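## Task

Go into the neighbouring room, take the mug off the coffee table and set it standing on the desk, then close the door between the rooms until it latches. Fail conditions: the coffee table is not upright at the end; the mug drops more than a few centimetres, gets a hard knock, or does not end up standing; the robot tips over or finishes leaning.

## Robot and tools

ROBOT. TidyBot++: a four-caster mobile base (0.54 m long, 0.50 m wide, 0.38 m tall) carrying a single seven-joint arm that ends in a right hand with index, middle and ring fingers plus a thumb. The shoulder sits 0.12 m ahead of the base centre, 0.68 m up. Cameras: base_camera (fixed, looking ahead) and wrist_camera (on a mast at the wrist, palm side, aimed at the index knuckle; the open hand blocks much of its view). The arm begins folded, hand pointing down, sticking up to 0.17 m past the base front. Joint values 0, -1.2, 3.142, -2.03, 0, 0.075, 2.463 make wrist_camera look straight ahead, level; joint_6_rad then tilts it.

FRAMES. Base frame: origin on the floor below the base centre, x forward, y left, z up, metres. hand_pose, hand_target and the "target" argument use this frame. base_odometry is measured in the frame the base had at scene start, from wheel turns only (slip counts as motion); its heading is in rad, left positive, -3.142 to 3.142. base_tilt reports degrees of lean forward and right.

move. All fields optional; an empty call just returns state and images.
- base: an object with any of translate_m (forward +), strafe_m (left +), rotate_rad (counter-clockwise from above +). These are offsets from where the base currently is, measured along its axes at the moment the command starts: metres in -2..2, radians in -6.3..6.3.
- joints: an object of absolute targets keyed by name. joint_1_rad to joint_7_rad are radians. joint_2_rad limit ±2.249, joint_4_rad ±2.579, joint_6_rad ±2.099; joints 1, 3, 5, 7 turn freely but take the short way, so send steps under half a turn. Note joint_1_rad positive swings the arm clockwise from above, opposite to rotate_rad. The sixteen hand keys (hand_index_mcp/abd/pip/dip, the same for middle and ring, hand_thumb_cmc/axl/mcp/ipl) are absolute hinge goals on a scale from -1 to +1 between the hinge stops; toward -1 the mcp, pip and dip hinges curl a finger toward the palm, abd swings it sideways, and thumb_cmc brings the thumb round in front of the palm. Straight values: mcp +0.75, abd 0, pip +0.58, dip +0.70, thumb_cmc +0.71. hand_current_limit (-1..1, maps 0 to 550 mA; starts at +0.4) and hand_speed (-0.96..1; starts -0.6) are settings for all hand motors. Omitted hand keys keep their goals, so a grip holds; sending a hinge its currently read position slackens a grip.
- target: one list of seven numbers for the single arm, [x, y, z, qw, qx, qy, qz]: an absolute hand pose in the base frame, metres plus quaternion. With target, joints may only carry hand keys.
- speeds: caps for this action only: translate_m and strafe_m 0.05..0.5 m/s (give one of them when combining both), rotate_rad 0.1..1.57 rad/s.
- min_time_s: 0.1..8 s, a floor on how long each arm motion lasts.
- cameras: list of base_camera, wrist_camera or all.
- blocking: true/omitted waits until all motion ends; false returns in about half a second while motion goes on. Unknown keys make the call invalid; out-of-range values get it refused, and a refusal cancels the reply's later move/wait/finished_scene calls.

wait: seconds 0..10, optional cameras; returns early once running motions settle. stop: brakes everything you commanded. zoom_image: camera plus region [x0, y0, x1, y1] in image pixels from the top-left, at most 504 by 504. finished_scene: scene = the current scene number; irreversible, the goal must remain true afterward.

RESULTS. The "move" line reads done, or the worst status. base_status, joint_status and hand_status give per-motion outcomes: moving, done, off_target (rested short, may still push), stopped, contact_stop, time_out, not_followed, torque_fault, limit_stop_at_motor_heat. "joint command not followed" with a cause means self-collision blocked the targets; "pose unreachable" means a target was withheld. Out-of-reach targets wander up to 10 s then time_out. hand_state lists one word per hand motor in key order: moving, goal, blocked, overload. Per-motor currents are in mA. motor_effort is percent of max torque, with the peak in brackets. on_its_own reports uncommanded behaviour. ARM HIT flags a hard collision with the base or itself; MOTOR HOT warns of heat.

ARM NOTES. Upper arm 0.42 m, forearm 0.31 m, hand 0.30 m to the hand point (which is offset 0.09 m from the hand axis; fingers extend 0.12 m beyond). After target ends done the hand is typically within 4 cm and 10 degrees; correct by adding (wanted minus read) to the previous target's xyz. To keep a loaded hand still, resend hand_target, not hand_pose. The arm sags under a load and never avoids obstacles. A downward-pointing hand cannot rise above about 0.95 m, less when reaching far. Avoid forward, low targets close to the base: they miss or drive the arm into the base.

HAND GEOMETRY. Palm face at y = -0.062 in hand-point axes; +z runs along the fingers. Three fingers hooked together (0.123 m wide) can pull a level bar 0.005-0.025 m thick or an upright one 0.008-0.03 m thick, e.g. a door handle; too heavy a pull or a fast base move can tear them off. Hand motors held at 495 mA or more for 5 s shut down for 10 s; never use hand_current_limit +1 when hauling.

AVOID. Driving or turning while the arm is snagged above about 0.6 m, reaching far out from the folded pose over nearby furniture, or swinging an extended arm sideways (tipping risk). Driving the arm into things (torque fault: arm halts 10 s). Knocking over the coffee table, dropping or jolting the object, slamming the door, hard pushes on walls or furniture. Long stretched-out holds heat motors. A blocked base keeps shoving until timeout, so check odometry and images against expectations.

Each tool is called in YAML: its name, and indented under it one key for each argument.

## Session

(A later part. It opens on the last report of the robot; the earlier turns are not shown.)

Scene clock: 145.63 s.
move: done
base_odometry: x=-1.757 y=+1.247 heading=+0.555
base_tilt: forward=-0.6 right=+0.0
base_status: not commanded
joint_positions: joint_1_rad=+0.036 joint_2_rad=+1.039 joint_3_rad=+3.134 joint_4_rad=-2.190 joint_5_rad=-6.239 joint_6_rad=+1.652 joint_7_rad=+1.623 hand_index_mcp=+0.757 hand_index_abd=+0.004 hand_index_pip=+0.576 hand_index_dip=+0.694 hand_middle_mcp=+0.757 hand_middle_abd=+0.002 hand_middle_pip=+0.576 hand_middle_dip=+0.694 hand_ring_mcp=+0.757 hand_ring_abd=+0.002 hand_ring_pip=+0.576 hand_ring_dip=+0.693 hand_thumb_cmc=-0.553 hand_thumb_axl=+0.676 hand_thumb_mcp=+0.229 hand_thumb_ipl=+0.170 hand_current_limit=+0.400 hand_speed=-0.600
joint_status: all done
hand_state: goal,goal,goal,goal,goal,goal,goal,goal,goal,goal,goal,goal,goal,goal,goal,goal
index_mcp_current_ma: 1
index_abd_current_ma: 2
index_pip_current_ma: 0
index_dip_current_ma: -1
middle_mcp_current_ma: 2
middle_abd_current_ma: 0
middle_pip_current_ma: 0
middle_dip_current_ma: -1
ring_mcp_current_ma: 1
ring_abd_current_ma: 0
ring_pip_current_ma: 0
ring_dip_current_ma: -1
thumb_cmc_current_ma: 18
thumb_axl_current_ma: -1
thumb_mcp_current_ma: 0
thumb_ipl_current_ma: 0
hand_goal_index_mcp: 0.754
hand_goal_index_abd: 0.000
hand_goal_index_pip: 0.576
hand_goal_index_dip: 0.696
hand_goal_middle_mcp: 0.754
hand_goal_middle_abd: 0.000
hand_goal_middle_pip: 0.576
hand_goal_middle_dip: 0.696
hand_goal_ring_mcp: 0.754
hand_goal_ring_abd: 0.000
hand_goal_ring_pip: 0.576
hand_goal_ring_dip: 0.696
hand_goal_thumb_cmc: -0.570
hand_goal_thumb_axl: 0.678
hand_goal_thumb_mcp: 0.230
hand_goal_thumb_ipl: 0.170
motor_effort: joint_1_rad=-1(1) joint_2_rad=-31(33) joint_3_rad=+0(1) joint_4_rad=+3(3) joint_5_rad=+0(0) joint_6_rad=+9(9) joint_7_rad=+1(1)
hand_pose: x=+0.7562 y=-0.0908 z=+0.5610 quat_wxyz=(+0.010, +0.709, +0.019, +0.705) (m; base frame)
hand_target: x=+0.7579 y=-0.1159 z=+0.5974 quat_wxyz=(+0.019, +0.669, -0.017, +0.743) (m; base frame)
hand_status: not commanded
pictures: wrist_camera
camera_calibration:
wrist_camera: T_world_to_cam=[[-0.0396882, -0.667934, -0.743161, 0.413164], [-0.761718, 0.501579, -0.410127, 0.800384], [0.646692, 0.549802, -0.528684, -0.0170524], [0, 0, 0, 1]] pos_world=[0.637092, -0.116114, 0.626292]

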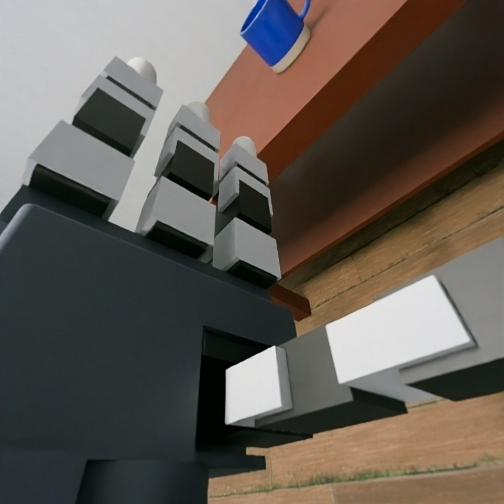

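move:
  base: {"translate_m": 0.12, "strafe_m": 0.015}
  speeds: {"translate_m": 0.15}
  cameras: ["wrist_camera"]

zoom_image:
  camera: "wrist_camera"
  region: [180, 0, 380, 200]

Scene clock: 149.73 s.
move: done
base_odometry: x=-1.663 y=+1.323 heading=+0.556
base_tilt: forward=-0.6 right=-0.1
base_status: done
joint_positions: joint_1_rad=+0.038 joint_2_rad=+1.037 joint_3_rad=+3.134 joint_4_rad=-2.183 joint_5_rad=-6.239 joint_6_rad=+1.653 joint_7_rad=+1.623 hand_index_mcp=+0.757 hand_index_abd=+0.004 hand_index_pip=+0.576 hand_index_dip=+0.694 hand_middle_mcp=+0.757 hand_middle_abd=+0.002 hand_middle_pip=+0.576 hand_middle_dip=+0.694 hand_ring_mcp=+0.757 hand_ring_abd=+0.002 hand_ring_pip=+0.576 hand_ring_dip=+0.693 hand_thumb_cmc=-0.553 hand_thumb_axl=+0.676 hand_thumb_mcp=+0.229 hand_thumb_ipl=+0.170 hand_current_limit=+0.400 hand_speed=-0.600
joint_status: not commanded
hand_state: goal,goal,goal,goal,goal,goal,goal,goal,goal,goal,goal,goal,goal,goal,goal,goal
index_mcp_current_ma: 1
index_abd_current_ma: 2
index_pip_current_ma: 0
index_dip_current_ma: -1
middle_mcp_current_ma: 2
middle_abd_current_ma: 1
middle_pip_current_ma: 0
middle_dip_current_ma: -1
ring_mcp_current_ma: 1
ring_abd_current_ma: 0
ring_pip_current_ma: 0
ring_dip_current_ma: -1
thumb_cmc_current_ma: 18
thumb_axl_current_ma: -1
thumb_mcp_current_ma: 0
thumb_ipl_current_ma: 0
hand_goal_index_mcp: 0.754
hand_goal_index_abd: 0.000
hand_goal_index_pip: 0.576
hand_goal_index_dip: 0.696
hand_goal_middle_mcp: 0.754
hand_goal_middle_abd: 0.000
hand_goal_middle_pip: 0.576
hand_goal_middle_dip: 0.696
hand_goal_ring_mcp: 0.754
hand_goal_ring_abd: 0.000
hand_goal_ring_pip: 0.576
hand_goal_ring_dip: 0.696
hand_goal_thumb_cmc: -0.570
hand_goal_thumb_axl: 0.678
hand_goal_thumb_mcp: 0.230
hand_goal_thumb_ipl: 0.170
motor_effort: joint_1_rad=-1(2) joint_2_rad=-31(32) joint_3_rad=+0(1) joint_4_rad=+3(4) joint_5_rad=+0(1) joint_6_rad=+9(9) joint_7_rad=+1(1)
hand_pose: x=+0.7588 y=-0.0923 z=+0.5645 quat_wxyz=(+0.011, +0.706, +0.018, +0.708) (m; base frame)
hand_target: x=+0.7579 y=-0.1159 z=+0.5974 quat_wxyz=(+0.019, +0.669, -0.017, +0.743) (m; base frame)
hand_status: not commanded
pictures: wrist_camera
camera_calibration:
wrist_camera: T_world_to_cam=[[-0.0337253, -0.668098, -0.743309, 0.410473], [-0.756235, 0.503312, -0.418073, 0.804916], [0.65343, 0.548016, -0.522213, -0.0249544], [0, 0, 0, 1]] pos_world=[0.638855, -0.117213, 0.628591]

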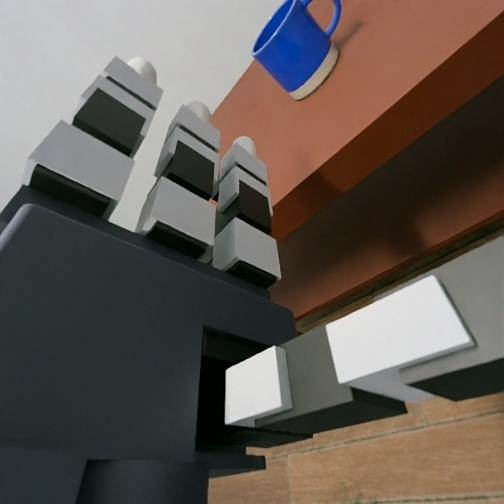

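Scaled by 2.520 from the camera's 504x504 image, which has a finer 720x720 frame.

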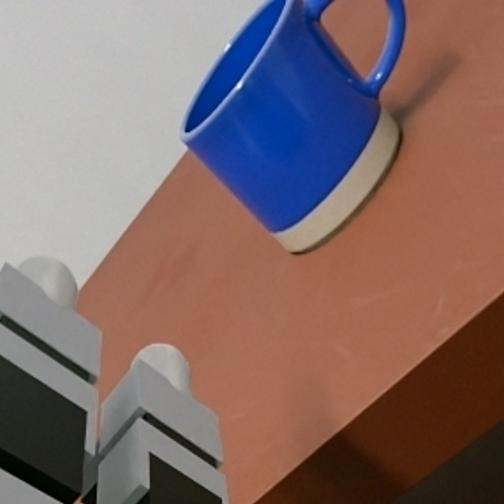

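move:
  joints: {"joint_2_rad": 1.10, "joint_6_rad": 1.815}
  min_time_s: 1.5

Scene clock: 153.57 s.
move: done
base_odometry: x=-1.663 y=+1.323 heading=+0.556
base_tilt: forward=-0.6 right=+0.0
base_status: not commanded
joint_positions: joint_1_rad=+0.038 joint_2_rad=+1.067 joint_3_rad=+3.134 joint_4_rad=-2.183 joint_5_rad=-6.239 joint_6_rad=+1.735 joint_7_rad=+1.623 hand_index_mcp=+0.757 hand_index_abd=+0.004 hand_index_pip=+0.576 hand_index_dip=+0.694 hand_middle_mcp=+0.757 hand_middle_abd=+0.002 hand_middle_pip=+0.576 hand_middle_dip=+0.694 hand_ring_mcp=+0.757 hand_ring_abd=+0.002 hand_ring_pip=+0.576 hand_ring_dip=+0.693 hand_thumb_cmc=-0.553 hand_thumb_axl=+0.676 hand_thumb_mcp=+0.229 hand_thumb_ipl=+0.170 hand_current_limit=+0.400 hand_speed=-0.600
joint_status: all done
hand_state: goal,goal,goal,goal,goal,goal,goal,goal,goal,goal,goal,goal,goal,goal,goal,goal
index_mcp_current_ma: 1
index_abd_current_ma: 2
index_pip_current_ma: 0
index_dip_current_ma: -1
middle_mcp_current_ma: 2
middle_abd_current_ma: 1
middle_pip_current_ma: 0
middle_dip_current_ma: -1
ring_mcp_current_ma: 1
ring_abd_current_ma: 0
ring_pip_current_ma: 0
ring_dip_current_ma: -1
thumb_cmc_current_ma: 18
thumb_axl_current_ma: -1
thumb_mcp_current_ma: 0
thumb_ipl_current_ma: 0
hand_goal_index_mcp: 0.754
hand_goal_index_abd: 0.000
hand_goal_index_pip: 0.576
hand_goal_index_dip: 0.696
hand_goal_middle_mcp: 0.754
hand_goal_middle_abd: 0.000
hand_goal_middle_pip: 0.576
hand_goal_middle_dip: 0.696
hand_goal_ring_mcp: 0.754
hand_goal_ring_abd: 0.000
hand_goal_ring_pip: 0.576
hand_goal_ring_dip: 0.696
hand_goal_thumb_cmc: -0.570
hand_goal_thumb_axl: 0.678
hand_goal_thumb_mcp: 0.230
hand_goal_thumb_ipl: 0.170
motor_effort: joint_1_rad=-1(1) joint_2_rad=-31(33) joint_3_rad=+0(1) joint_4_rad=+2(3) joint_5_rad=+0(0) joint_6_rad=+9(10) joint_7_rad=+0(1)
hand_pose: x=+0.7562 y=-0.0924 z=+0.5704 quat_wxyz=(+0.011, +0.687, +0.017, +0.727) (m; base frame)
hand_target: x=+0.7493 y=-0.1155 z=+0.5719 quat_wxyz=(+0.019, +0.667, -0.017, +0.745) (m; base frame)
hand_status: not commanded
pictures: none

move:
  joints: {"joint_2_rad": 1.152}
  min_time_s: 1.5
  cameras: ["wrist_camera"]

Scene clock: 155.60 s.
move: done
base_odometry: x=-1.663 y=+1.323 heading=+0.556
base_tilt: forward=-0.6 right=-0.1
base_status: not commanded
joint_positions: joint_1_rad=+0.038 joint_2_rad=+1.118 joint_3_rad=+3.134 joint_4_rad=-2.183 joint_5_rad=-6.239 joint_6_rad=+1.736 joint_7_rad=+1.623 hand_index_mcp=+0.757 hand_index_abd=+0.004 hand_index_pip=+0.576 hand_index_dip=+0.694 hand_middle_mcp=+0.757 hand_middle_abd=+0.002 hand_middle_pip=+0.576 hand_middle_dip=+0.694 hand_ring_mcp=+0.757 hand_ring_abd=+0.002 hand_ring_pip=+0.576 hand_ring_dip=+0.693 hand_thumb_cmc=-0.553 hand_thumb_axl=+0.676 hand_thumb_mcp=+0.229 hand_thumb_ipl=+0.170 hand_current_limit=+0.400 hand_speed=-0.600
joint_status: all done
hand_state: goal,goal,goal,goal,goal,goal,goal,goal,goal,goal,goal,goal,goal,goal,goal,goal
index_mcp_current_ma: 1
index_abd_current_ma: 2
index_pip_current_ma: 0
index_dip_current_ma: -1
middle_mcp_current_ma: 2
middle_abd_current_ma: 1
middle_pip_current_ma: 0
middle_dip_current_ma: -1
ring_mcp_current_ma: 1
ring_abd_current_ma: 0
ring_pip_current_ma: 0
ring_dip_current_ma: -1
thumb_cmc_current_ma: 18
thumb_axl_current_ma: -1
thumb_mcp_current_ma: 0
thumb_ipl_current_ma: 0
hand_goal_index_mcp: 0.754
hand_goal_index_abd: 0.000
hand_goal_index_pip: 0.576
hand_goal_index_dip: 0.696
hand_goal_middle_mcp: 0.754
hand_goal_middle_abd: 0.000
hand_goal_middle_pip: 0.576
hand_goal_middle_dip: 0.696
hand_goal_ring_mcp: 0.754
hand_goal_ring_abd: 0.000
hand_goal_ring_pip: 0.576
hand_goal_ring_dip: 0.696
hand_goal_thumb_cmc: -0.570
hand_goal_thumb_axl: 0.678
hand_goal_thumb_mcp: 0.230
hand_goal_thumb_ipl: 0.170
motor_effort: joint_1_rad=+0(1) joint_2_rad=-31(32) joint_3_rad=+0(1) joint_4_rad=+2(3) joint_5_rad=+0(0) joint_6_rad=+9(9) joint_7_rad=+1(1)
hand_pose: x=+0.7497 y=-0.0922 z=+0.5383 quat_wxyz=(+0.010, +0.705, +0.016, +0.709) (m; base frame)
hand_target: x=+0.7427 y=-0.1151 z=+0.5391 quat_wxyz=(+0.018, +0.686, -0.017, +0.727) (m; base frame)
hand_status: not commanded
pictures: wrist_camera
camera_calibration:
wrist_camera: T_world_to_cam=[[-0.032145, -0.665226, -0.74595, 0.391299], [-0.754521, 0.505618, -0.418387, 0.786131], [0.655488, 0.549386, -0.51818, -0.0363287], [0, 0, 0, 1]] pos_world=[0.629544, -0.117221, 0.601972]

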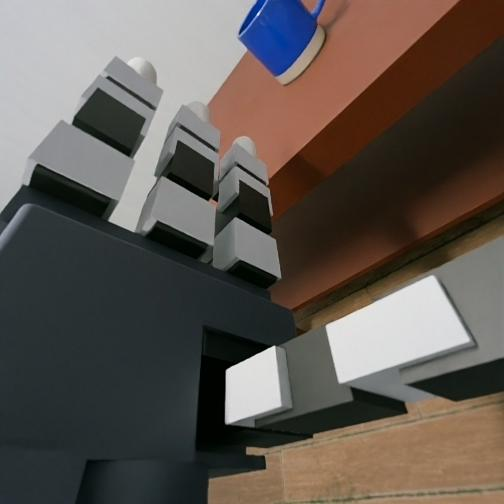

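move:
  joints: {"joint_2_rad": 1.231, "joint_6_rad": 1.894}
  min_time_s: 1.5
  cameras: ["wrist_camera"]

zoom_image:
  camera: "wrist_camera"
  region: [180, 0, 380, 200]

Scene clock: 158.07 s.
move: done
base_odometry: x=-1.663 y=+1.323 heading=+0.556
base_tilt: forward=-0.6 right=+0.0
base_status: not commanded
joint_positions: joint_1_rad=+0.038 joint_2_rad=+1.197 joint_3_rad=+3.134 joint_4_rad=-2.183 joint_5_rad=-6.239 joint_6_rad=+1.814 joint_7_rad=+1.623 hand_index_mcp=+0.757 hand_index_abd=+0.004 hand_index_pip=+0.576 hand_index_dip=+0.694 hand_middle_mcp=+0.757 hand_middle_abd=+0.002 hand_middle_pip=+0.576 hand_middle_dip=+0.694 hand_ring_mcp=+0.757 hand_ring_abd=+0.002 hand_ring_pip=+0.576 hand_ring_dip=+0.693 hand_thumb_cmc=-0.553 hand_thumb_axl=+0.676 hand_thumb_mcp=+0.229 hand_thumb_ipl=+0.170 hand_current_limit=+0.400 hand_speed=-0.600
joint_status: all done
hand_state: goal,goal,goal,goal,goal,goal,goal,goal,goal,goal,goal,goal,goal,goal,goal,goal
index_mcp_current_ma: 1
index_abd_current_ma: 2
index_pip_current_ma: 0
index_dip_current_ma: -1
middle_mcp_current_ma: 2
middle_abd_current_ma: 1
middle_pip_current_ma: 0
middle_dip_current_ma: -1
ring_mcp_current_ma: 1
ring_abd_current_ma: 0
ring_pip_current_ma: 0
ring_dip_current_ma: -1
thumb_cmc_current_ma: 18
thumb_axl_current_ma: -1
thumb_mcp_current_ma: 0
thumb_ipl_current_ma: 0
hand_goal_index_mcp: 0.754
hand_goal_index_abd: 0.000
hand_goal_index_pip: 0.576
hand_goal_index_dip: 0.696
hand_goal_middle_mcp: 0.754
hand_goal_middle_abd: 0.000
hand_goal_middle_pip: 0.576
hand_goal_middle_dip: 0.696
hand_goal_ring_mcp: 0.754
hand_goal_ring_abd: 0.000
hand_goal_ring_pip: 0.576
hand_goal_ring_dip: 0.696
hand_goal_thumb_cmc: -0.570
hand_goal_thumb_axl: 0.678
hand_goal_thumb_mcp: 0.230
hand_goal_thumb_ipl: 0.170
motor_effort: joint_1_rad=-1(1) joint_2_rad=-31(33) joint_3_rad=+0(1) joint_4_rad=+1(2) joint_5_rad=+0(0) joint_6_rad=+9(10) joint_7_rad=+1(1)
hand_pose: x=+0.7385 y=-0.0921 z=+0.5118 quat_wxyz=(+0.009, +0.705, +0.015, +0.709) (m; base frame)
hand_target: x=+0.7308 y=-0.1145 z=+0.5137 quat_wxyz=(+0.018, +0.686, -0.017, +0.727) (m; base frame)
hand_status: not commanded
pictures: wrist_camera
camera_calibration:
wrist_camera: T_world_to_cam=[[-0.0342619, -0.662478, -0.748298, 0.374213], [-0.75458, 0.508093, -0.415272, 0.765238], [0.655313, 0.550422, -0.517301, -0.0430125], [0, 0, 0, 1]] pos_world=[0.618441, -0.11723, 0.575554]

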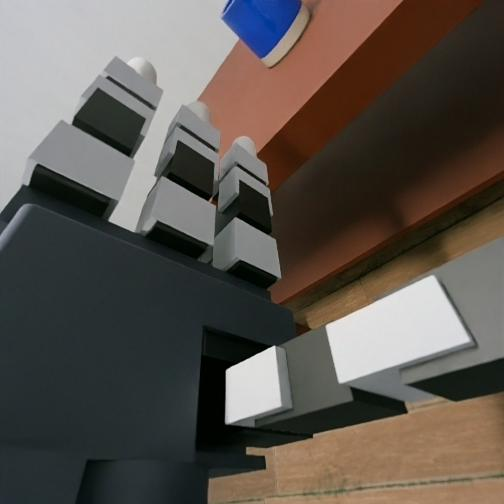

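Scaled by 2.520 from the camera's 504x504 image, which has a finer 720x720 frame.

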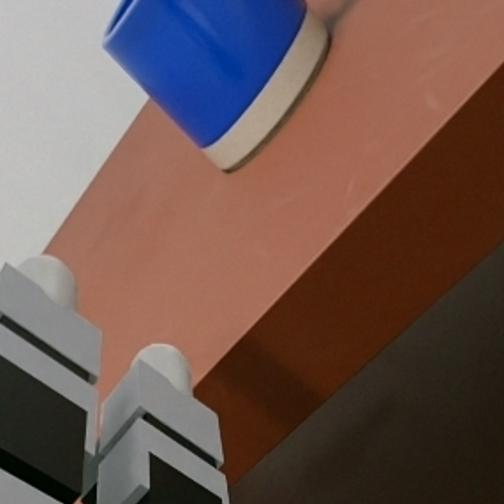

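move:
  base: {"translate_m": 0.28}
  speeds: {"translate_m": 0.12}
  cameras: ["wrist_camera"]

Scene clock: 161.63 s.
move: done
base_odometry: x=-1.425 y=+1.471 heading=+0.556
base_tilt: forward=-0.6 right=-0.1
base_status: done
joint_positions: joint_1_rad=+0.038 joint_2_rad=+1.198 joint_3_rad=+3.134 joint_4_rad=-2.181 joint_5_rad=-6.239 joint_6_rad=+1.816 joint_7_rad=+1.623 hand_index_mcp=+0.757 hand_index_abd=+0.004 hand_index_pip=+0.576 hand_index_dip=+0.694 hand_middle_mcp=+0.757 hand_middle_abd=+0.002 hand_middle_pip=+0.576 hand_middle_dip=+0.694 hand_ring_mcp=+0.757 hand_ring_abd=+0.002 hand_ring_pip=+0.576 hand_ring_dip=+0.693 hand_thumb_cmc=-0.553 hand_thumb_axl=+0.676 hand_thumb_mcp=+0.229 hand_thumb_ipl=+0.170 hand_current_limit=+0.400 hand_speed=-0.600
joint_status: not commanded
hand_state: goal,goal,goal,goal,goal,goal,goal,goal,goal,goal,goal,goal,goal,goal,goal,goal
index_mcp_current_ma: 1
index_abd_current_ma: 2
index_pip_current_ma: 0
index_dip_current_ma: -1
middle_mcp_current_ma: 2
middle_abd_current_ma: 1
middle_pip_current_ma: 0
middle_dip_current_ma: -1
ring_mcp_current_ma: 1
ring_abd_current_ma: 0
ring_pip_current_ma: 0
ring_dip_current_ma: -1
thumb_cmc_current_ma: 18
thumb_axl_current_ma: -1
thumb_mcp_current_ma: 0
thumb_ipl_current_ma: 0
hand_goal_index_mcp: 0.754
hand_goal_index_abd: 0.000
hand_goal_index_pip: 0.576
hand_goal_index_dip: 0.696
hand_goal_middle_mcp: 0.754
hand_goal_middle_abd: 0.000
hand_goal_middle_pip: 0.576
hand_goal_middle_dip: 0.696
hand_goal_ring_mcp: 0.754
hand_goal_ring_abd: 0.000
hand_goal_ring_pip: 0.576
hand_goal_ring_dip: 0.696
hand_goal_thumb_cmc: -0.570
hand_goal_thumb_axl: 0.678
hand_goal_thumb_mcp: 0.230
hand_goal_thumb_ipl: 0.170
motor_effort: joint_1_rad=-1(2) joint_2_rad=-32(32) joint_3_rad=+0(1) joint_4_rad=+1(2) joint_5_rad=+0(1) joint_6_rad=+9(9) joint_7_rad=+1(1)
hand_pose: x=+0.7391 y=-0.0922 z=+0.5124 quat_wxyz=(+0.010, +0.704, +0.015, +0.710) (m; base frame)
hand_target: x=+0.7308 y=-0.1145 z=+0.5137 quat_wxyz=(+0.018, +0.686, -0.017, +0.727) (m; base frame)
hand_status: not commanded
pictures: wrist_camera
camera_calibration:
wrist_camera: T_world_to_cam=[[-0.0319193, -0.662433, -0.748441, 0.372947], [-0.753108, 0.508259, -0.417733, 0.766193], [0.657122, 0.550323, -0.515107, -0.0455047], [0, 0, 0, 1]] pos_world=[0.618833, -0.11733, 0.575753]

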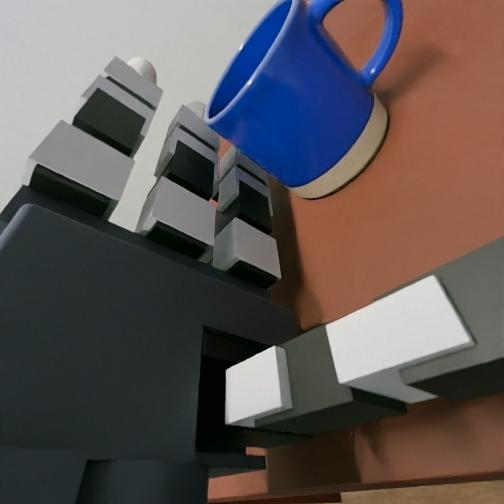

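move:
  base: {"translate_m": 0.085}
  speeds: {"translate_m": 0.08}
  cameras: ["wrist_camera"]

Scene clock: 163.90 s.
move: done
base_odometry: x=-1.353 y=+1.516 heading=+0.556
base_tilt: forward=-0.6 right=+0.0
base_status: done
joint_positions: joint_1_rad=+0.038 joint_2_rad=+1.199 joint_3_rad=+3.134 joint_4_rad=-2.180 joint_5_rad=-6.239 joint_6_rad=+1.817 joint_7_rad=+1.623 hand_index_mcp=+0.757 hand_index_abd=+0.004 hand_index_pip=+0.576 hand_index_dip=+0.694 hand_middle_mcp=+0.757 hand_middle_abd=+0.002 hand_middle_pip=+0.576 hand_middle_dip=+0.694 hand_ring_mcp=+0.757 hand_ring_abd=+0.002 hand_ring_pip=+0.576 hand_ring_dip=+0.693 hand_thumb_cmc=-0.553 hand_thumb_axl=+0.676 hand_thumb_mcp=+0.229 hand_thumb_ipl=+0.170 hand_current_limit=+0.400 hand_speed=-0.600
joint_status: not commanded
hand_state: goal,goal,goal,goal,goal,goal,goal,goal,goal,goal,goal,goal,goal,goal,goal,goal
index_mcp_current_ma: 1
index_abd_current_ma: 2
index_pip_current_ma: 0
index_dip_current_ma: -1
middle_mcp_current_ma: 1
middle_abd_current_ma: 1
middle_pip_current_ma: 0
middle_dip_current_ma: -1
ring_mcp_current_ma: 1
ring_abd_current_ma: 0
ring_pip_current_ma: 0
ring_dip_current_ma: -1
thumb_cmc_current_ma: 18
thumb_axl_current_ma: -1
thumb_mcp_current_ma: 0
thumb_ipl_current_ma: 0
hand_goal_index_mcp: 0.754
hand_goal_index_abd: 0.000
hand_goal_index_pip: 0.576
hand_goal_index_dip: 0.696
hand_goal_middle_mcp: 0.754
hand_goal_middle_abd: 0.000
hand_goal_middle_pip: 0.576
hand_goal_middle_dip: 0.696
hand_goal_ring_mcp: 0.754
hand_goal_ring_abd: 0.000
hand_goal_ring_pip: 0.576
hand_goal_ring_dip: 0.696
hand_goal_thumb_cmc: -0.570
hand_goal_thumb_axl: 0.678
hand_goal_thumb_mcp: 0.230
hand_goal_thumb_ipl: 0.170
motor_effort: joint_1_rad=+0(2) joint_2_rad=-31(32) joint_3_rad=+0(1) joint_4_rad=+1(2) joint_5_rad=+0(0) joint_6_rad=+9(9) joint_7_rad=+0(1)
hand_pose: x=+0.7391 y=-0.0924 z=+0.5124 quat_wxyz=(+0.010, +0.704, +0.015, +0.710) (m; base frame)
hand_target: x=+0.7308 y=-0.1145 z=+0.5137 quat_wxyz=(+0.018, +0.686, -0.017, +0.727) (m; base frame)
hand_status: not commanded
pictures: wrist_camera
camera_calibration:
wrist_camera: T_world_to_cam=[[-0.0315564, -0.662482, -0.748413, 0.372493], [-0.752534, 0.508542, -0.418423, 0.766324], [0.657797, 0.550002, -0.514588, -0.0461982], [0, 0, 0, 1]] pos_world=[0.618829, -0.117529, 0.575653]

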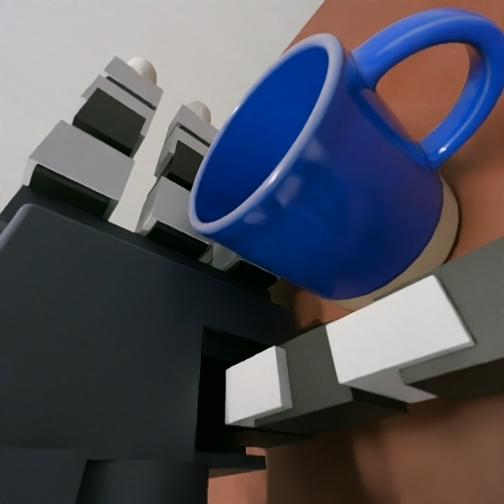

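move:
  joints: {"hand_speed": -0.85, "hand_index_mcp": 0.1, "hand_middle_mcp": 0.1, "hand_index_pip": 0.0, "hand_middle_pip": 0.0, "hand_index_dip": 0.45, "hand_middle_dip": 0.45}
  cameras: ["wrist_camera"]

Scene clock: 166.23 s.
move: done
base_odometry: x=-1.353 y=+1.516 heading=+0.556
base_tilt: forward=-0.6 right=+0.0
base_status: not commanded
joint_positions: joint_1_rad=+0.038 joint_2_rad=+1.199 joint_3_rad=+3.134 joint_4_rad=-2.180 joint_5_rad=-6.240 joint_6_rad=+1.817 joint_7_rad=+1.621 hand_index_mcp=+0.110 hand_index_abd=+0.004 hand_index_pip=+0.004 hand_index_dip=+0.453 hand_middle_mcp=+0.113 hand_middle_abd=+0.002 hand_middle_pip=+0.004 hand_middle_dip=+0.453 hand_ring_mcp=+0.757 hand_ring_abd=+0.002 hand_ring_pip=+0.576 hand_ring_dip=+0.693 hand_thumb_cmc=-0.553 hand_thumb_axl=+0.676 hand_thumb_mcp=+0.229 hand_thumb_ipl=+0.170 hand_current_limit=+0.400 hand_speed=-0.850
joint_status: all done
hand_state: goal,goal,goal,goal,goal,goal,goal,goal,goal,goal,goal,goal,goal,goal,goal,goal
index_mcp_current_ma: 8
index_abd_current_ma: 2
index_pip_current_ma: 2
index_dip_current_ma: 1
middle_mcp_current_ma: 12
middle_abd_current_ma: 1
middle_pip_current_ma: 2
middle_dip_current_ma: 1
ring_mcp_current_ma: 1
ring_abd_current_ma: 0
ring_pip_current_ma: 0
ring_dip_current_ma: -1
thumb_cmc_current_ma: 18
thumb_axl_current_ma: -1
thumb_mcp_current_ma: 0
thumb_ipl_current_ma: 0
hand_goal_index_mcp: 0.100
hand_goal_index_abd: 0.000
hand_goal_index_pip: 0.000
hand_goal_index_dip: 0.450
hand_goal_middle_mcp: 0.100
hand_goal_middle_abd: 0.000
hand_goal_middle_pip: 0.000
hand_goal_middle_dip: 0.450
hand_goal_ring_mcp: 0.754
hand_goal_ring_abd: 0.000
hand_goal_ring_pip: 0.576
hand_goal_ring_dip: 0.696
hand_goal_thumb_cmc: -0.570
hand_goal_thumb_axl: 0.678
hand_goal_thumb_mcp: 0.230
hand_goal_thumb_ipl: 0.170
motor_effort: joint_1_rad=-1(1) joint_2_rad=-31(32) joint_3_rad=+0(1) joint_4_rad=+0(1) joint_5_rad=+0(1) joint_6_rad=+9(9) joint_7_rad=+1(1)
hand_pose: x=+0.7391 y=-0.0924 z=+0.5123 quat_wxyz=(+0.009, +0.704, +0.014, +0.710) (m; base frame)
hand_target: x=+0.7308 y=-0.1145 z=+0.5137 quat_wxyz=(+0.018, +0.686, -0.017, +0.727) (m; base frame)
hand_status: not commanded
pictures: wrist_camera
camera_calibration:
wrist_camera: T_world_to_cam=[[-0.0316996, -0.661466, -0.749305, 0.373133], [-0.752512, 0.509195, -0.417668, 0.76591], [0.657816, 0.550621, -0.513902, -0.0465843], [0, 0, 0, 1]] pos_world=[0.618828, -0.117533, 0.575547]

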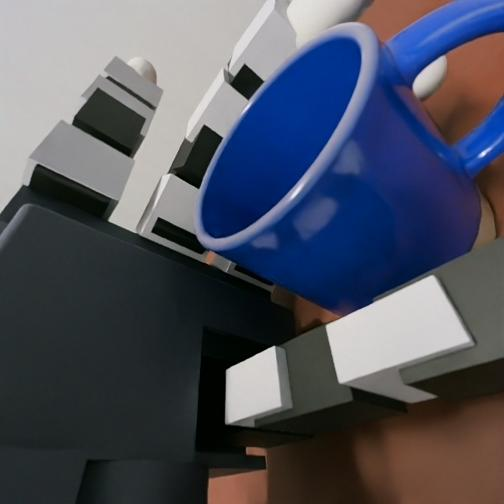

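move:
  joints: {"hand_index_mcp": 0.03, "hand_middle_mcp": 0.03, "hand_index_pip": -0.12, "hand_middle_pip": -0.12, "hand_index_dip": 0.35, "hand_middle_dip": 0.35}
  cameras: ["wrist_camera"]

Scene clock: 167.37 s.
move: done
base_odometry: x=-1.353 y=+1.516 heading=+0.556
base_tilt: forward=-0.6 right=-0.1
base_status: not commanded
joint_positions: joint_1_rad=+0.038 joint_2_rad=+1.199 joint_3_rad=+3.134 joint_4_rad=-2.180 joint_5_rad=-6.241 joint_6_rad=+1.817 joint_7_rad=+1.621 hand_index_mcp=+0.036 hand_index_abd=+0.004 hand_index_pip=-0.113 hand_index_dip=+0.354 hand_middle_mcp=+0.048 hand_middle_abd=+0.002 hand_middle_pip=-0.108 hand_middle_dip=+0.357 hand_ring_mcp=+0.757 hand_ring_abd=+0.002 hand_ring_pip=+0.576 hand_ring_dip=+0.693 hand_thumb_cmc=-0.553 hand_thumb_axl=+0.676 hand_thumb_mcp=+0.229 hand_thumb_ipl=+0.170 hand_current_limit=+0.400 hand_speed=-0.850
joint_status: all done
hand_state: goal,goal,goal,goal,goal,goal,goal,goal,goal,goal,goal,goal,goal,goal,goal,goal
index_mcp_current_ma: 4
index_abd_current_ma: 2
index_pip_current_ma: 4
index_dip_current_ma: 2
middle_mcp_current_ma: 21
middle_abd_current_ma: 1
middle_pip_current_ma: 10
middle_dip_current_ma: 4
ring_mcp_current_ma: 1
ring_abd_current_ma: 0
ring_pip_current_ma: 0
ring_dip_current_ma: -1
thumb_cmc_current_ma: 18
thumb_axl_current_ma: -1
thumb_mcp_current_ma: 0
thumb_ipl_current_ma: 0
hand_goal_index_mcp: 0.030
hand_goal_index_abd: 0.000
hand_goal_index_pip: -0.120
hand_goal_index_dip: 0.350
hand_goal_middle_mcp: 0.030
hand_goal_middle_abd: 0.000
hand_goal_middle_pip: -0.120
hand_goal_middle_dip: 0.350
hand_goal_ring_mcp: 0.754
hand_goal_ring_abd: 0.000
hand_goal_ring_pip: 0.576
hand_goal_ring_dip: 0.696
hand_goal_thumb_cmc: -0.570
hand_goal_thumb_axl: 0.678
hand_goal_thumb_mcp: 0.230
hand_goal_thumb_ipl: 0.170
motor_effort: joint_1_rad=-1(1) joint_2_rad=-31(32) joint_3_rad=-1(1) joint_4_rad=+0(1) joint_5_rad=+0(1) joint_6_rad=+9(9) joint_7_rad=+1(1)
hand_pose: x=+0.7390 y=-0.0929 z=+0.5125 quat_wxyz=(+0.010, +0.704, +0.014, +0.710) (m; base frame)
hand_target: x=+0.7308 y=-0.1145 z=+0.5137 quat_wxyz=(+0.018, +0.686, -0.017, +0.727) (m; base frame)
hand_status: not commanded
pictures: wrist_camera
camera_calibration:
wrist_camera: T_world_to_cam=[[-0.0322897, -0.661684, -0.749087, 0.373218], [-0.751613, 0.5101, -0.418183, 0.765795], [0.658814, 0.54952, -0.513801, -0.0470363], [0, 0, 0, 1]] pos_world=[0.61862, -0.117831, 0.575648]

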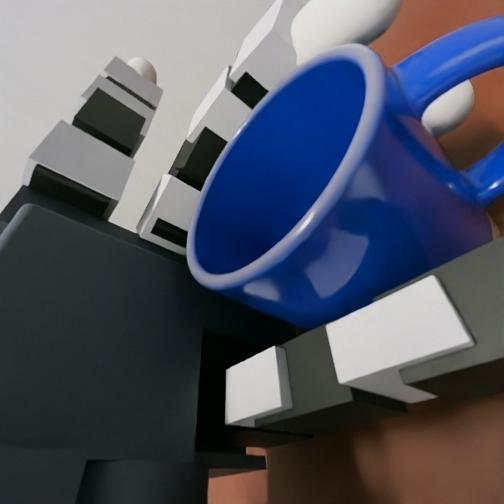

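move:
  joints: {"hand_index_mcp": -0.04, "hand_middle_mcp": -0.04, "hand_index_pip": -0.25, "hand_middle_pip": -0.25, "hand_index_dip": 0.25, "hand_middle_dip": 0.25, "hand_thumb_mcp": 0.1, "hand_thumb_ipl": 0.0}
  cameras: ["wrist_camera"]

Scene clock: 168.87 s.
move: off_target
base_odometry: x=-1.353 y=+1.516 heading=+0.556
base_tilt: forward=-0.6 right=+0.0
base_status: not commanded
joint_positions: joint_1_rad=+0.038 joint_2_rad=+1.199 joint_3_rad=+3.134 joint_4_rad=-2.180 joint_5_rad=-6.242 joint_6_rad=+1.818 joint_7_rad=+1.621 hand_index_mcp=+0.049 hand_index_abd=+0.003 hand_index_pip=-0.132 hand_index_dip=+0.291 hand_middle_mcp=+0.062 hand_middle_abd=+0.001 hand_middle_pip=-0.131 hand_middle_dip=+0.298 hand_ring_mcp=+0.756 hand_ring_abd=+0.002 hand_ring_pip=+0.576 hand_ring_dip=+0.693 hand_thumb_cmc=-0.553 hand_thumb_axl=+0.683 hand_thumb_mcp=+0.170 hand_thumb_ipl=+0.002 hand_current_limit=+0.400 hand_speed=-0.850
joint_status: hand_index_mcp off_target (ended at +0.049, target -0.040); hand_index_pip off_target (ended at -0.132, target -0.250); hand_index_dip off_target (ended at +0.291, target +0.250); hand_middle_mcp off_target (ended at +0.062, target -0.040); hand_middle_pip off_target (ended at -0.131, target -0.250); hand_middle_dip off_target (ended at +0.298, target +0.250); hand_thumb_mcp off_target (ended at +0.170, target +0.100); the others done
hand_state: blocked,goal,blocked,blocked,blocked,goal,blocked,blocked,goal,goal,goal,goal,goal,goal,blocked,goal
index_mcp_current_ma: 240
index_abd_current_ma: 1
index_pip_current_ma: 336
index_dip_current_ma: 68
middle_mcp_current_ma: 295
middle_abd_current_ma: 0
middle_pip_current_ma: 340
middle_dip_current_ma: 87
ring_mcp_current_ma: 1
ring_abd_current_ma: 0
ring_pip_current_ma: 0
ring_dip_current_ma: -1
thumb_cmc_current_ma: 18
thumb_axl_current_ma: 4
thumb_mcp_current_ma: 224
thumb_ipl_current_ma: 1
hand_goal_index_mcp: -0.040
hand_goal_index_abd: 0.000
hand_goal_index_pip: -0.250
hand_goal_index_dip: 0.250
hand_goal_middle_mcp: -0.040
hand_goal_middle_abd: 0.000
hand_goal_middle_pip: -0.250
hand_goal_middle_dip: 0.250
hand_goal_ring_mcp: 0.754
hand_goal_ring_abd: 0.000
hand_goal_ring_pip: 0.576
hand_goal_ring_dip: 0.696
hand_goal_thumb_cmc: -0.570
hand_goal_thumb_axl: 0.678
hand_goal_thumb_mcp: 0.100
hand_goal_thumb_ipl: 0.000
motor_effort: joint_1_rad=-1(2) joint_2_rad=-31(31) joint_3_rad=-1(1) joint_4_rad=+1(2) joint_5_rad=+1(1) joint_6_rad=+9(9) joint_7_rad=+1(1)
hand_pose: x=+0.7389 y=-0.0932 z=+0.5126 quat_wxyz=(+0.010, +0.703, +0.013, +0.711) (m; base frame)
hand_target: x=+0.7308 y=-0.1145 z=+0.5137 quat_wxyz=(+0.018, +0.686, -0.017, +0.727) (m; base frame)
hand_status: not commanded
pictures: wrist_camera
camera_calibration:
wrist_camera: T_world_to_cam=[[-0.0326139, -0.661816, -0.748956, 0.373269], [-0.750888, 0.51078, -0.418653, 0.765762], [0.659624, 0.548729, -0.513608, -0.0475101], [0, 0, 0, 1]] pos_world=[0.618514, -0.118031, 0.575749]

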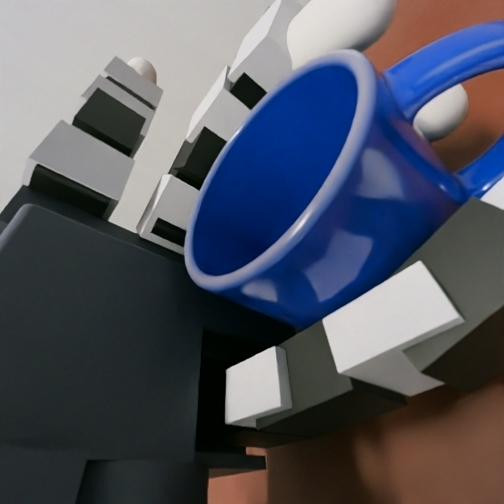

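move:
  joints: {"joint_2_rad": 1.08, "joint_6_rad": 1.80}
  min_time_s: 1.5
  cameras: ["wrist_camera"]

Scene clock: 171.13 s.
move: done
base_odometry: x=-1.353 y=+1.516 heading=+0.556
base_tilt: forward=-0.6 right=+0.0
base_status: not commanded
joint_positions: joint_1_rad=+0.038 joint_2_rad=+1.114 joint_3_rad=+3.134 joint_4_rad=-2.180 joint_5_rad=-6.242 joint_6_rad=+1.818 joint_7_rad=+1.616 hand_index_mcp=+0.050 hand_index_abd=+0.003 hand_index_pip=-0.137 hand_index_dip=+0.291 hand_middle_mcp=+0.062 hand_middle_abd=+0.001 hand_middle_pip=-0.159 hand_middle_dip=+0.284 hand_ring_mcp=+0.756 hand_ring_abd=+0.002 hand_ring_pip=+0.576 hand_ring_dip=+0.693 hand_thumb_cmc=-0.539 hand_thumb_axl=+0.674 hand_thumb_mcp=+0.151 hand_thumb_ipl=+0.002 hand_current_limit=+0.400 hand_speed=-0.850
joint_status: all done
hand_state: blocked,goal,blocked,blocked,blocked,goal,blocked,blocked,goal,goal,goal,goal,blocked,goal,blocked,goal
index_mcp_current_ma: 243
index_abd_current_ma: 1
index_pip_current_ma: 313
index_dip_current_ma: 68
middle_mcp_current_ma: 295
middle_abd_current_ma: 0
middle_pip_current_ma: 226
middle_dip_current_ma: 51
ring_mcp_current_ma: 1
ring_abd_current_ma: 0
ring_pip_current_ma: 0
ring_dip_current_ma: -1
thumb_cmc_current_ma: 47
thumb_axl_current_ma: -3
thumb_mcp_current_ma: 138
thumb_ipl_current_ma: 1
hand_goal_index_mcp: -0.040
hand_goal_index_abd: 0.000
hand_goal_index_pip: -0.250
hand_goal_index_dip: 0.250
hand_goal_middle_mcp: -0.040
hand_goal_middle_abd: 0.000
hand_goal_middle_pip: -0.250
hand_goal_middle_dip: 0.250
hand_goal_ring_mcp: 0.754
hand_goal_ring_abd: 0.000
hand_goal_ring_pip: 0.576
hand_goal_ring_dip: 0.696
hand_goal_thumb_cmc: -0.570
hand_goal_thumb_axl: 0.678
hand_goal_thumb_mcp: 0.100
hand_goal_thumb_ipl: 0.000
on_its_own: hand_middle_pip moved -0.028 toward your old target -0.250
motor_effort: joint_1_rad=-1(2) joint_2_rad=-33(35) joint_3_rad=+0(1) joint_4_rad=+3(3) joint_5_rad=+0(1) joint_6_rad=+11(12) joint_7_rad=+2(2)
hand_pose: x=+0.7511 y=-0.0936 z=+0.5657 quat_wxyz=(+0.010, +0.673, +0.012, +0.740) (m; base frame)
hand_target: x=+0.7516 y=-0.1156 z=+0.5801 quat_wxyz=(+0.019, +0.665, -0.016, +0.747) (m; base frame)
hand_status: not commanded
pictures: wrist_camera
camera_calibration:
wrist_camera: T_world_to_cam=[[0.0313102, -0.660343, -0.750311, 0.366057], [-0.71292, 0.511388, -0.479819, 0.80338], [0.700546, 0.549935, -0.45476, -0.091976], [0, 0, 0, 1]] pos_world=[0.625718, -0.118535, 0.618307]

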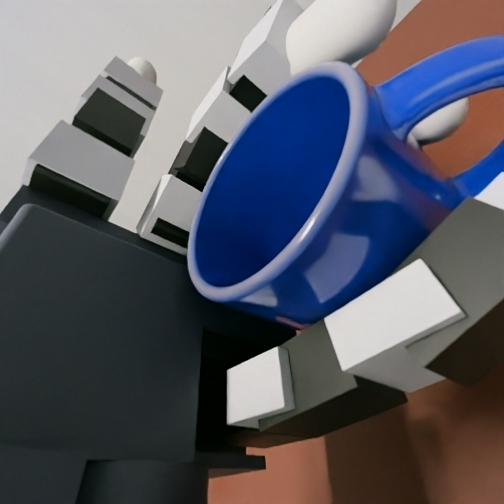

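move:
  joints: {"hand_index_mcp": -0.08, "hand_middle_mcp": -0.08, "hand_thumb_mcp": 0.02, "joint_2_rad": 0.85, "joint_6_rad": 1.52, "joint_4_rad": -2.175}
  min_time_s: 3
  cameras: ["wrist_camera"]

Scene clock: 175.67 s.
move: off_target
base_odometry: x=-1.353 y=+1.516 heading=+0.556
base_tilt: forward=-0.6 right=-0.1
base_status: not commanded
joint_positions: joint_1_rad=+0.038 joint_2_rad=+0.887 joint_3_rad=+3.134 joint_4_rad=-2.180 joint_5_rad=-6.242 joint_6_rad=+1.601 joint_7_rad=+1.616 hand_index_mcp=+0.050 hand_index_abd=+0.003 hand_index_pip=-0.137 hand_index_dip=+0.291 hand_middle_mcp=+0.062 hand_middle_abd=+0.001 hand_middle_pip=-0.159 hand_middle_dip=+0.284 hand_ring_mcp=+0.756 hand_ring_abd=+0.002 hand_ring_pip=+0.576 hand_ring_dip=+0.693 hand_thumb_cmc=-0.537 hand_thumb_axl=+0.673 hand_thumb_mcp=+0.120 hand_thumb_ipl=+0.005 hand_current_limit=+0.400 hand_speed=-0.850
joint_status: hand_index_mcp off_target (ended at +0.050, target -0.080); hand_middle_mcp off_target (ended at +0.062, target -0.080); hand_thumb_mcp off_target (ended at +0.120, target +0.020); the others done
hand_state: blocked,goal,blocked,blocked,blocked,goal,blocked,blocked,goal,goal,goal,goal,blocked,goal,blocked,goal
index_mcp_current_ma: 385
index_abd_current_ma: 1
index_pip_current_ma: 313
index_dip_current_ma: 68
middle_mcp_current_ma: 385
middle_abd_current_ma: 0
middle_pip_current_ma: 226
middle_dip_current_ma: 51
ring_mcp_current_ma: 1
ring_abd_current_ma: 0
ring_pip_current_ma: 0
ring_dip_current_ma: -1
thumb_cmc_current_ma: 50
thumb_axl_current_ma: -4
thumb_mcp_current_ma: 385
thumb_ipl_current_ma: 5
hand_goal_index_mcp: -0.080
hand_goal_index_abd: 0.000
hand_goal_index_pip: -0.250
hand_goal_index_dip: 0.250
hand_goal_middle_mcp: -0.080
hand_goal_middle_abd: 0.000
hand_goal_middle_pip: -0.250
hand_goal_middle_dip: 0.250
hand_goal_ring_mcp: 0.754
hand_goal_ring_abd: 0.000
hand_goal_ring_pip: 0.576
hand_goal_ring_dip: 0.696
hand_goal_thumb_cmc: -0.570
hand_goal_thumb_axl: 0.678
hand_goal_thumb_mcp: 0.020
hand_goal_thumb_ipl: 0.000
motor_effort: joint_1_rad=-1(1) joint_2_rad=-33(36) joint_3_rad=+0(1) joint_4_rad=+6(7) joint_5_rad=+0(0) joint_6_rad=+11(12) joint_7_rad=+1(2)
hand_pose: x=+0.7707 y=-0.0937 z=+0.6465 quat_wxyz=(+0.013, +0.669, +0.017, +0.743) (m; base frame)
hand_target: x=+0.7689 y=-0.1165 z=+0.6445 quat_wxyz=(+0.019, +0.683, -0.017, +0.730) (m; base frame)
hand_status: not commanded
pictures: wrist_camera
camera_calibration:
wrist_camera: T_world_to_cam=[[0.0393213, -0.667887, -0.743224, 0.41458], [-0.709325, 0.505221, -0.491537, 0.860439], [0.703783, 0.546515, -0.453883, -0.0722891], [0, 0, 0, 1]] pos_world=[0.644905, -0.118312, 0.698252]

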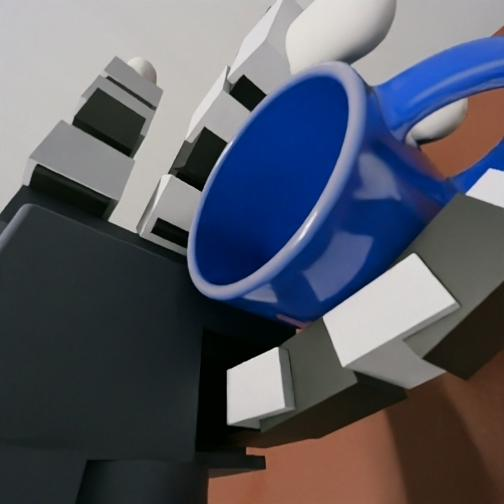

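move:
  joints: {"joint_2_rad": 0.33, "joint_6_rad": 1.0, "joint_4_rad": -2.12}
  min_time_s: 4
  cameras: ["wrist_camera"]

Scene clock: 180.73 s.
move: done
base_odometry: x=-1.353 y=+1.516 heading=+0.556
base_tilt: forward=-0.6 right=+0.0
base_status: not commanded
joint_positions: joint_1_rad=+0.038 joint_2_rad=+0.363 joint_3_rad=+3.134 joint_4_rad=-2.155 joint_5_rad=-6.242 joint_6_rad=+1.080 joint_7_rad=+1.616 hand_index_mcp=+0.050 hand_index_abd=+0.003 hand_index_pip=-0.137 hand_index_dip=+0.291 hand_middle_mcp=+0.062 hand_middle_abd=+0.001 hand_middle_pip=-0.159 hand_middle_dip=+0.284 hand_ring_mcp=+0.756 hand_ring_abd=+0.002 hand_ring_pip=+0.576 hand_ring_dip=+0.693 hand_thumb_cmc=-0.537 hand_thumb_axl=+0.673 hand_thumb_mcp=+0.120 hand_thumb_ipl=+0.005 hand_current_limit=+0.400 hand_speed=-0.850
joint_status: all done
hand_state: blocked,goal,blocked,blocked,blocked,goal,blocked,blocked,goal,goal,goal,goal,blocked,goal,blocked,goal
index_mcp_current_ma: 385
index_abd_current_ma: 1
index_pip_current_ma: 313
index_dip_current_ma: 68
middle_mcp_current_ma: 385
middle_abd_current_ma: 0
middle_pip_current_ma: 226
middle_dip_current_ma: 51
ring_mcp_current_ma: 1
ring_abd_current_ma: 0
ring_pip_current_ma: 0
ring_dip_current_ma: -1
thumb_cmc_current_ma: 50
thumb_axl_current_ma: -4
thumb_mcp_current_ma: 385
thumb_ipl_current_ma: 5
hand_goal_index_mcp: -0.080
hand_goal_index_abd: 0.000
hand_goal_index_pip: -0.250
hand_goal_index_dip: 0.250
hand_goal_middle_mcp: -0.080
hand_goal_middle_abd: 0.000
hand_goal_middle_pip: -0.250
hand_goal_middle_dip: 0.250
hand_goal_ring_mcp: 0.754
hand_goal_ring_abd: 0.000
hand_goal_ring_pip: 0.576
hand_goal_ring_dip: 0.696
hand_goal_thumb_cmc: -0.570
hand_goal_thumb_axl: 0.678
hand_goal_thumb_mcp: 0.020
hand_goal_thumb_ipl: 0.000
motor_effort: joint_1_rad=-1(1) joint_2_rad=-27(35) joint_3_rad=+0(1) joint_4_rad=+15(15) joint_5_rad=+0(1) joint_6_rad=+11(13) joint_7_rad=+2(2)
hand_pose: x=+0.7533 y=-0.0941 z=+0.8431 quat_wxyz=(+0.023, +0.658, +0.024, +0.752) (m; base frame)
hand_target: x=+0.7528 y=-0.1157 z=+0.8516 quat_wxyz=(+0.019, +0.663, -0.017, +0.748) (m; base frame)
hand_status: not commanded
pictures: wrist_camera
camera_calibration:
wrist_camera: T_world_to_cam=[[0.056937, -0.685933, -0.725434, 0.531124], [-0.692314, 0.496409, -0.523716, 0.958463], [0.719346, 0.532047, -0.446617, 0.0102938], [0, 0, 0, 1]] pos_world=[0.625912, -0.116951, 0.891855]

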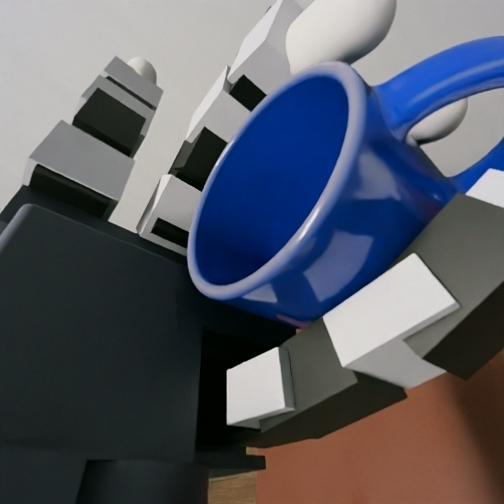

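move:
  base: {"translate_m": -0.45, "strafe_m": 0.2}
  speeds: {"translate_m": 0.3}

move:
  base: {"rotate_rad": -1.572}
  speeds: {"rotate_rad": 0.8}
  cameras: ["all"]

move:
  base: {"strafe_m": -0.806}
  speeds: {"strafe_m": 0.3}
  cameras: ["all"]

Scene clock: 185.43 s.
move: done
base_odometry: x=-1.841 y=+1.448 heading=+0.556
base_tilt: forward=-0.6 right=+0.0
base_status: done
joint_positions: joint_1_rad=+0.042 joint_2_rad=+0.358 joint_3_rad=+3.134 joint_4_rad=-2.151 joint_5_rad=-6.244 joint_6_rad=+1.078 joint_7_rad=+1.616 hand_index_mcp=+0.050 hand_index_abd=+0.003 hand_index_pip=-0.137 hand_index_dip=+0.291 hand_middle_mcp=+0.062 hand_middle_abd=+0.001 hand_middle_pip=-0.159 hand_middle_dip=+0.284 hand_ring_mcp=+0.756 hand_ring_abd=+0.002 hand_ring_pip=+0.576 hand_ring_dip=+0.693 hand_thumb_cmc=-0.536 hand_thumb_axl=+0.672 hand_thumb_mcp=+0.120 hand_thumb_ipl=+0.006 hand_current_limit=+0.400 hand_speed=-0.850
joint_status: not commanded
hand_state: blocked,goal,blocked,blocked,blocked,goal,blocked,blocked,goal,goal,goal,goal,blocked,goal,blocked,goal
index_mcp_current_ma: 385
index_abd_current_ma: 1
index_pip_current_ma: 313
index_dip_current_ma: 68
middle_mcp_current_ma: 385
middle_abd_current_ma: 0
middle_pip_current_ma: 226
middle_dip_current_ma: 51
ring_mcp_current_ma: 1
ring_abd_current_ma: 0
ring_pip_current_ma: 0
ring_dip_current_ma: -1
thumb_cmc_current_ma: 53
thumb_axl_current_ma: -4
thumb_mcp_current_ma: 384
thumb_ipl_current_ma: 5
hand_goal_index_mcp: -0.080
hand_goal_index_abd: 0.000
hand_goal_index_pip: -0.250
hand_goal_index_dip: 0.250
hand_goal_middle_mcp: -0.080
hand_goal_middle_abd: 0.000
hand_goal_middle_pip: -0.250
hand_goal_middle_dip: 0.250
hand_goal_ring_mcp: 0.754
hand_goal_ring_abd: 0.000
hand_goal_ring_pip: 0.576
hand_goal_ring_dip: 0.696
hand_goal_thumb_cmc: -0.570
hand_goal_thumb_axl: 0.678
hand_goal_thumb_mcp: 0.020
hand_goal_thumb_ipl: 0.000
motor_effort: joint_1_rad=-1(2) joint_2_rad=-27(29) joint_3_rad=+0(1) joint_4_rad=+15(15) joint_5_rad=+0(1) joint_6_rad=+11(12) joint_7_rad=+2(2)
hand_pose: x=+0.7528 y=-0.0972 z=+0.8475 quat_wxyz=(+0.025, +0.656, +0.021, +0.754) (m; base frame)
hand_target: x=+0.7528 y=-0.1157 z=+0.8516 quat_wxyz=(+0.019, +0.663, -0.017, +0.748) (m; base frame)
hand_status: not commanded
pictures: none

Scene clock: 188.27 s.
move: done
base_odometry: x=-1.841 y=+1.448 heading=-1.016
base_tilt: forward=-0.7 right=+0.0
base_status: done
joint_positions: joint_1_rad=+0.054 joint_2_rad=+0.358 joint_3_rad=+3.143 joint_4_rad=-2.151 joint_5_rad=-6.253 joint_6_rad=+1.077 joint_7_rad=+1.616 hand_index_mcp=+0.050 hand_index_abd=+0.003 hand_index_pip=-0.152 hand_index_dip=+0.281 hand_middle_mcp=+0.059 hand_middle_abd=+0.001 hand_middle_pip=-0.174 hand_middle_dip=+0.280 hand_ring_mcp=+0.756 hand_ring_abd=+0.002 hand_ring_pip=+0.576 hand_ring_dip=+0.693 hand_thumb_cmc=-0.533 hand_thumb_axl=+0.677 hand_thumb_mcp=+0.084 hand_thumb_ipl=+0.005 hand_current_limit=+0.400 hand_speed=-0.850
joint_status: not commanded
hand_state: blocked,goal,blocked,blocked,blocked,goal,blocked,blocked,goal,goal,goal,goal,blocked,goal,blocked,goal
index_mcp_current_ma: 385
index_abd_current_ma: 1
index_pip_current_ma: 254
index_dip_current_ma: 45
middle_mcp_current_ma: 385
middle_abd_current_ma: 0
middle_pip_current_ma: 171
middle_dip_current_ma: 41
ring_mcp_current_ma: 0
ring_abd_current_ma: 0
ring_pip_current_ma: 0
ring_dip_current_ma: -1
thumb_cmc_current_ma: 59
thumb_axl_current_ma: -1
thumb_mcp_current_ma: 196
thumb_ipl_current_ma: 4
hand_goal_index_mcp: -0.080
hand_goal_index_abd: 0.000
hand_goal_index_pip: -0.250
hand_goal_index_dip: 0.250
hand_goal_middle_mcp: -0.080
hand_goal_middle_abd: 0.000
hand_goal_middle_pip: -0.250
hand_goal_middle_dip: 0.250
hand_goal_ring_mcp: 0.754
hand_goal_ring_abd: 0.000
hand_goal_ring_pip: 0.576
hand_goal_ring_dip: 0.696
hand_goal_thumb_cmc: -0.570
hand_goal_thumb_axl: 0.678
hand_goal_thumb_mcp: 0.020
hand_goal_thumb_ipl: 0.000
on_its_own: hand_thumb_mcp moved -0.036 toward your old target +0.020
motor_effort: joint_1_rad=-1(4) joint_2_rad=-27(28) joint_3_rad=+1(3) joint_4_rad=+14(15) joint_5_rad=+1(2) joint_6_rad=+11(12) joint_7_rad=+2(2)
hand_pose: x=+0.7503 y=-0.1114 z=+0.8472 quat_wxyz=(+0.034, +0.656, +0.012, +0.754) (m; base frame)
hand_target: x=+0.7528 y=-0.1157 z=+0.8516 quat_wxyz=(+0.019, +0.663, -0.017, +0.748) (m; base frame)
hand_status: not commanded
pictures: base_camera, wrist_camera
camera_calibration:
wrist_camera: T_world_to_cam=[[0.0394, -0.685174, -0.727313, 0.537232], [-0.672274, 0.520328, -0.526599, 0.957204], [0.739253, 0.509702, -0.440123, 0.000538357], [0, 0, 0, 1]] pos_world=[0.621938, -0.130237, 0.895035]

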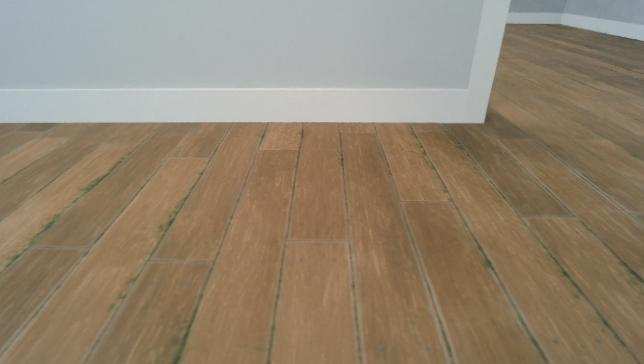

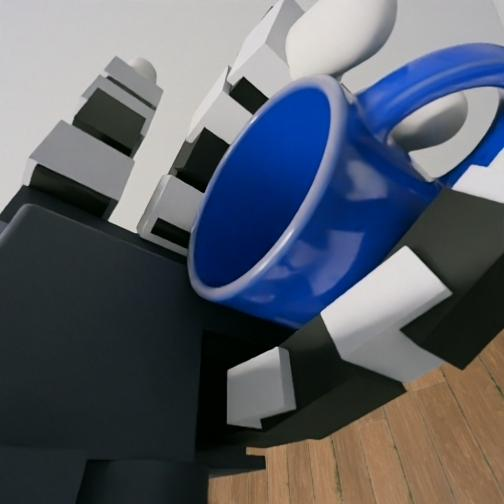

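Scene clock: 191.87 s.
move: done
base_odometry: x=-2.526 y=+1.023 heading=-1.016
base_tilt: forward=-0.6 right=+0.0
base_status: done
joint_positions: joint_1_rad=+0.052 joint_2_rad=+0.358 joint_3_rad=+3.142 joint_4_rad=-2.151 joint_5_rad=-6.253 joint_6_rad=+1.077 joint_7_rad=+1.616 hand_index_mcp=+0.050 hand_index_abd=+0.003 hand_index_pip=-0.152 hand_index_dip=+0.281 hand_middle_mcp=+0.059 hand_middle_abd=+0.001 hand_middle_pip=-0.174 hand_middle_dip=+0.280 hand_ring_mcp=+0.756 hand_ring_abd=+0.002 hand_ring_pip=+0.576 hand_ring_dip=+0.693 hand_thumb_cmc=-0.533 hand_thumb_axl=+0.677 hand_thumb_mcp=+0.084 hand_thumb_ipl=+0.005 hand_current_limit=+0.400 hand_speed=-0.850
joint_status: not commanded
hand_state: blocked,goal,blocked,blocked,blocked,goal,blocked,blocked,goal,goal,goal,goal,blocked,goal,blocked,goal
index_mcp_current_ma: 385
index_abd_current_ma: 1
index_pip_current_ma: 254
index_dip_current_ma: 45
middle_mcp_current_ma: 385
middle_abd_current_ma: 0
middle_pip_current_ma: 171
middle_dip_current_ma: 41
ring_mcp_current_ma: 0
ring_abd_current_ma: 0
ring_pip_current_ma: 0
ring_dip_current_ma: -1
thumb_cmc_current_ma: 59
thumb_axl_current_ma: -1
thumb_mcp_current_ma: 196
thumb_ipl_current_ma: 4
hand_goal_index_mcp: -0.080
hand_goal_index_abd: 0.000
hand_goal_index_pip: -0.250
hand_goal_index_dip: 0.250
hand_goal_middle_mcp: -0.080
hand_goal_middle_abd: 0.000
hand_goal_middle_pip: -0.250
hand_goal_middle_dip: 0.250
hand_goal_ring_mcp: 0.754
hand_goal_ring_abd: 0.000
hand_goal_ring_pip: 0.576
hand_goal_ring_dip: 0.696
hand_goal_thumb_cmc: -0.570
hand_goal_thumb_axl: 0.678
hand_goal_thumb_mcp: 0.020
hand_goal_thumb_ipl: 0.000
motor_effort: joint_1_rad=-1(3) joint_2_rad=-27(28) joint_3_rad=+0(2) joint_4_rad=+14(15) joint_5_rad=+1(1) joint_6_rad=+11(12) joint_7_rad=+1(2)
hand_pose: x=+0.7505 y=-0.1100 z=+0.8472 quat_wxyz=(+0.033, +0.656, +0.012, +0.754) (m; base frame)
hand_target: x=+0.7528 y=-0.1157 z=+0.8516 quat_wxyz=(+0.019, +0.663, -0.017, +0.748) (m; base frame)
hand_status: not commanded
pictures: base_camera, wrist_camera
camera_calibration:
wrist_camera: T_world_to_cam=[[0.0409699, -0.68485, -0.727531, 0.537226], [-0.673402, 0.518997, -0.526471, 0.957152], [0.738141, 0.51149, -0.439916, 0.000390963], [0, 0, 0, 1]] pos_world=[0.622249, -0.12904, 0.894934]

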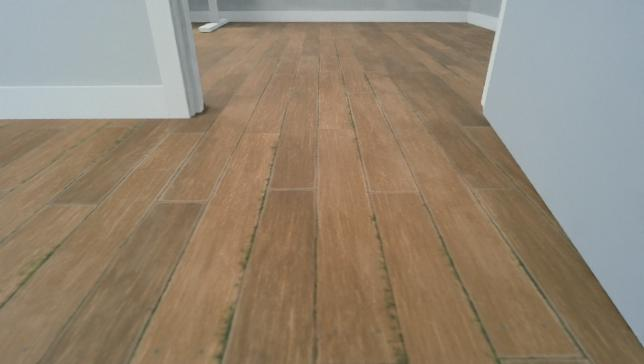

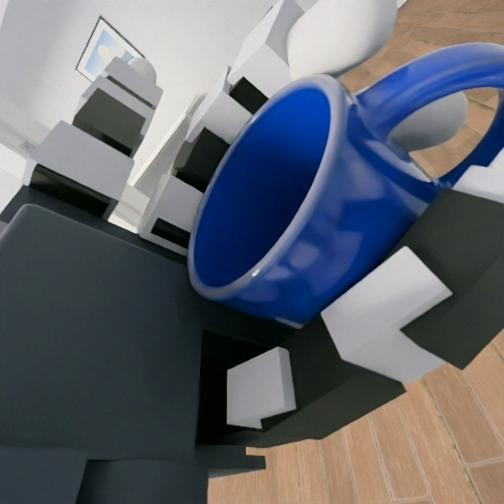

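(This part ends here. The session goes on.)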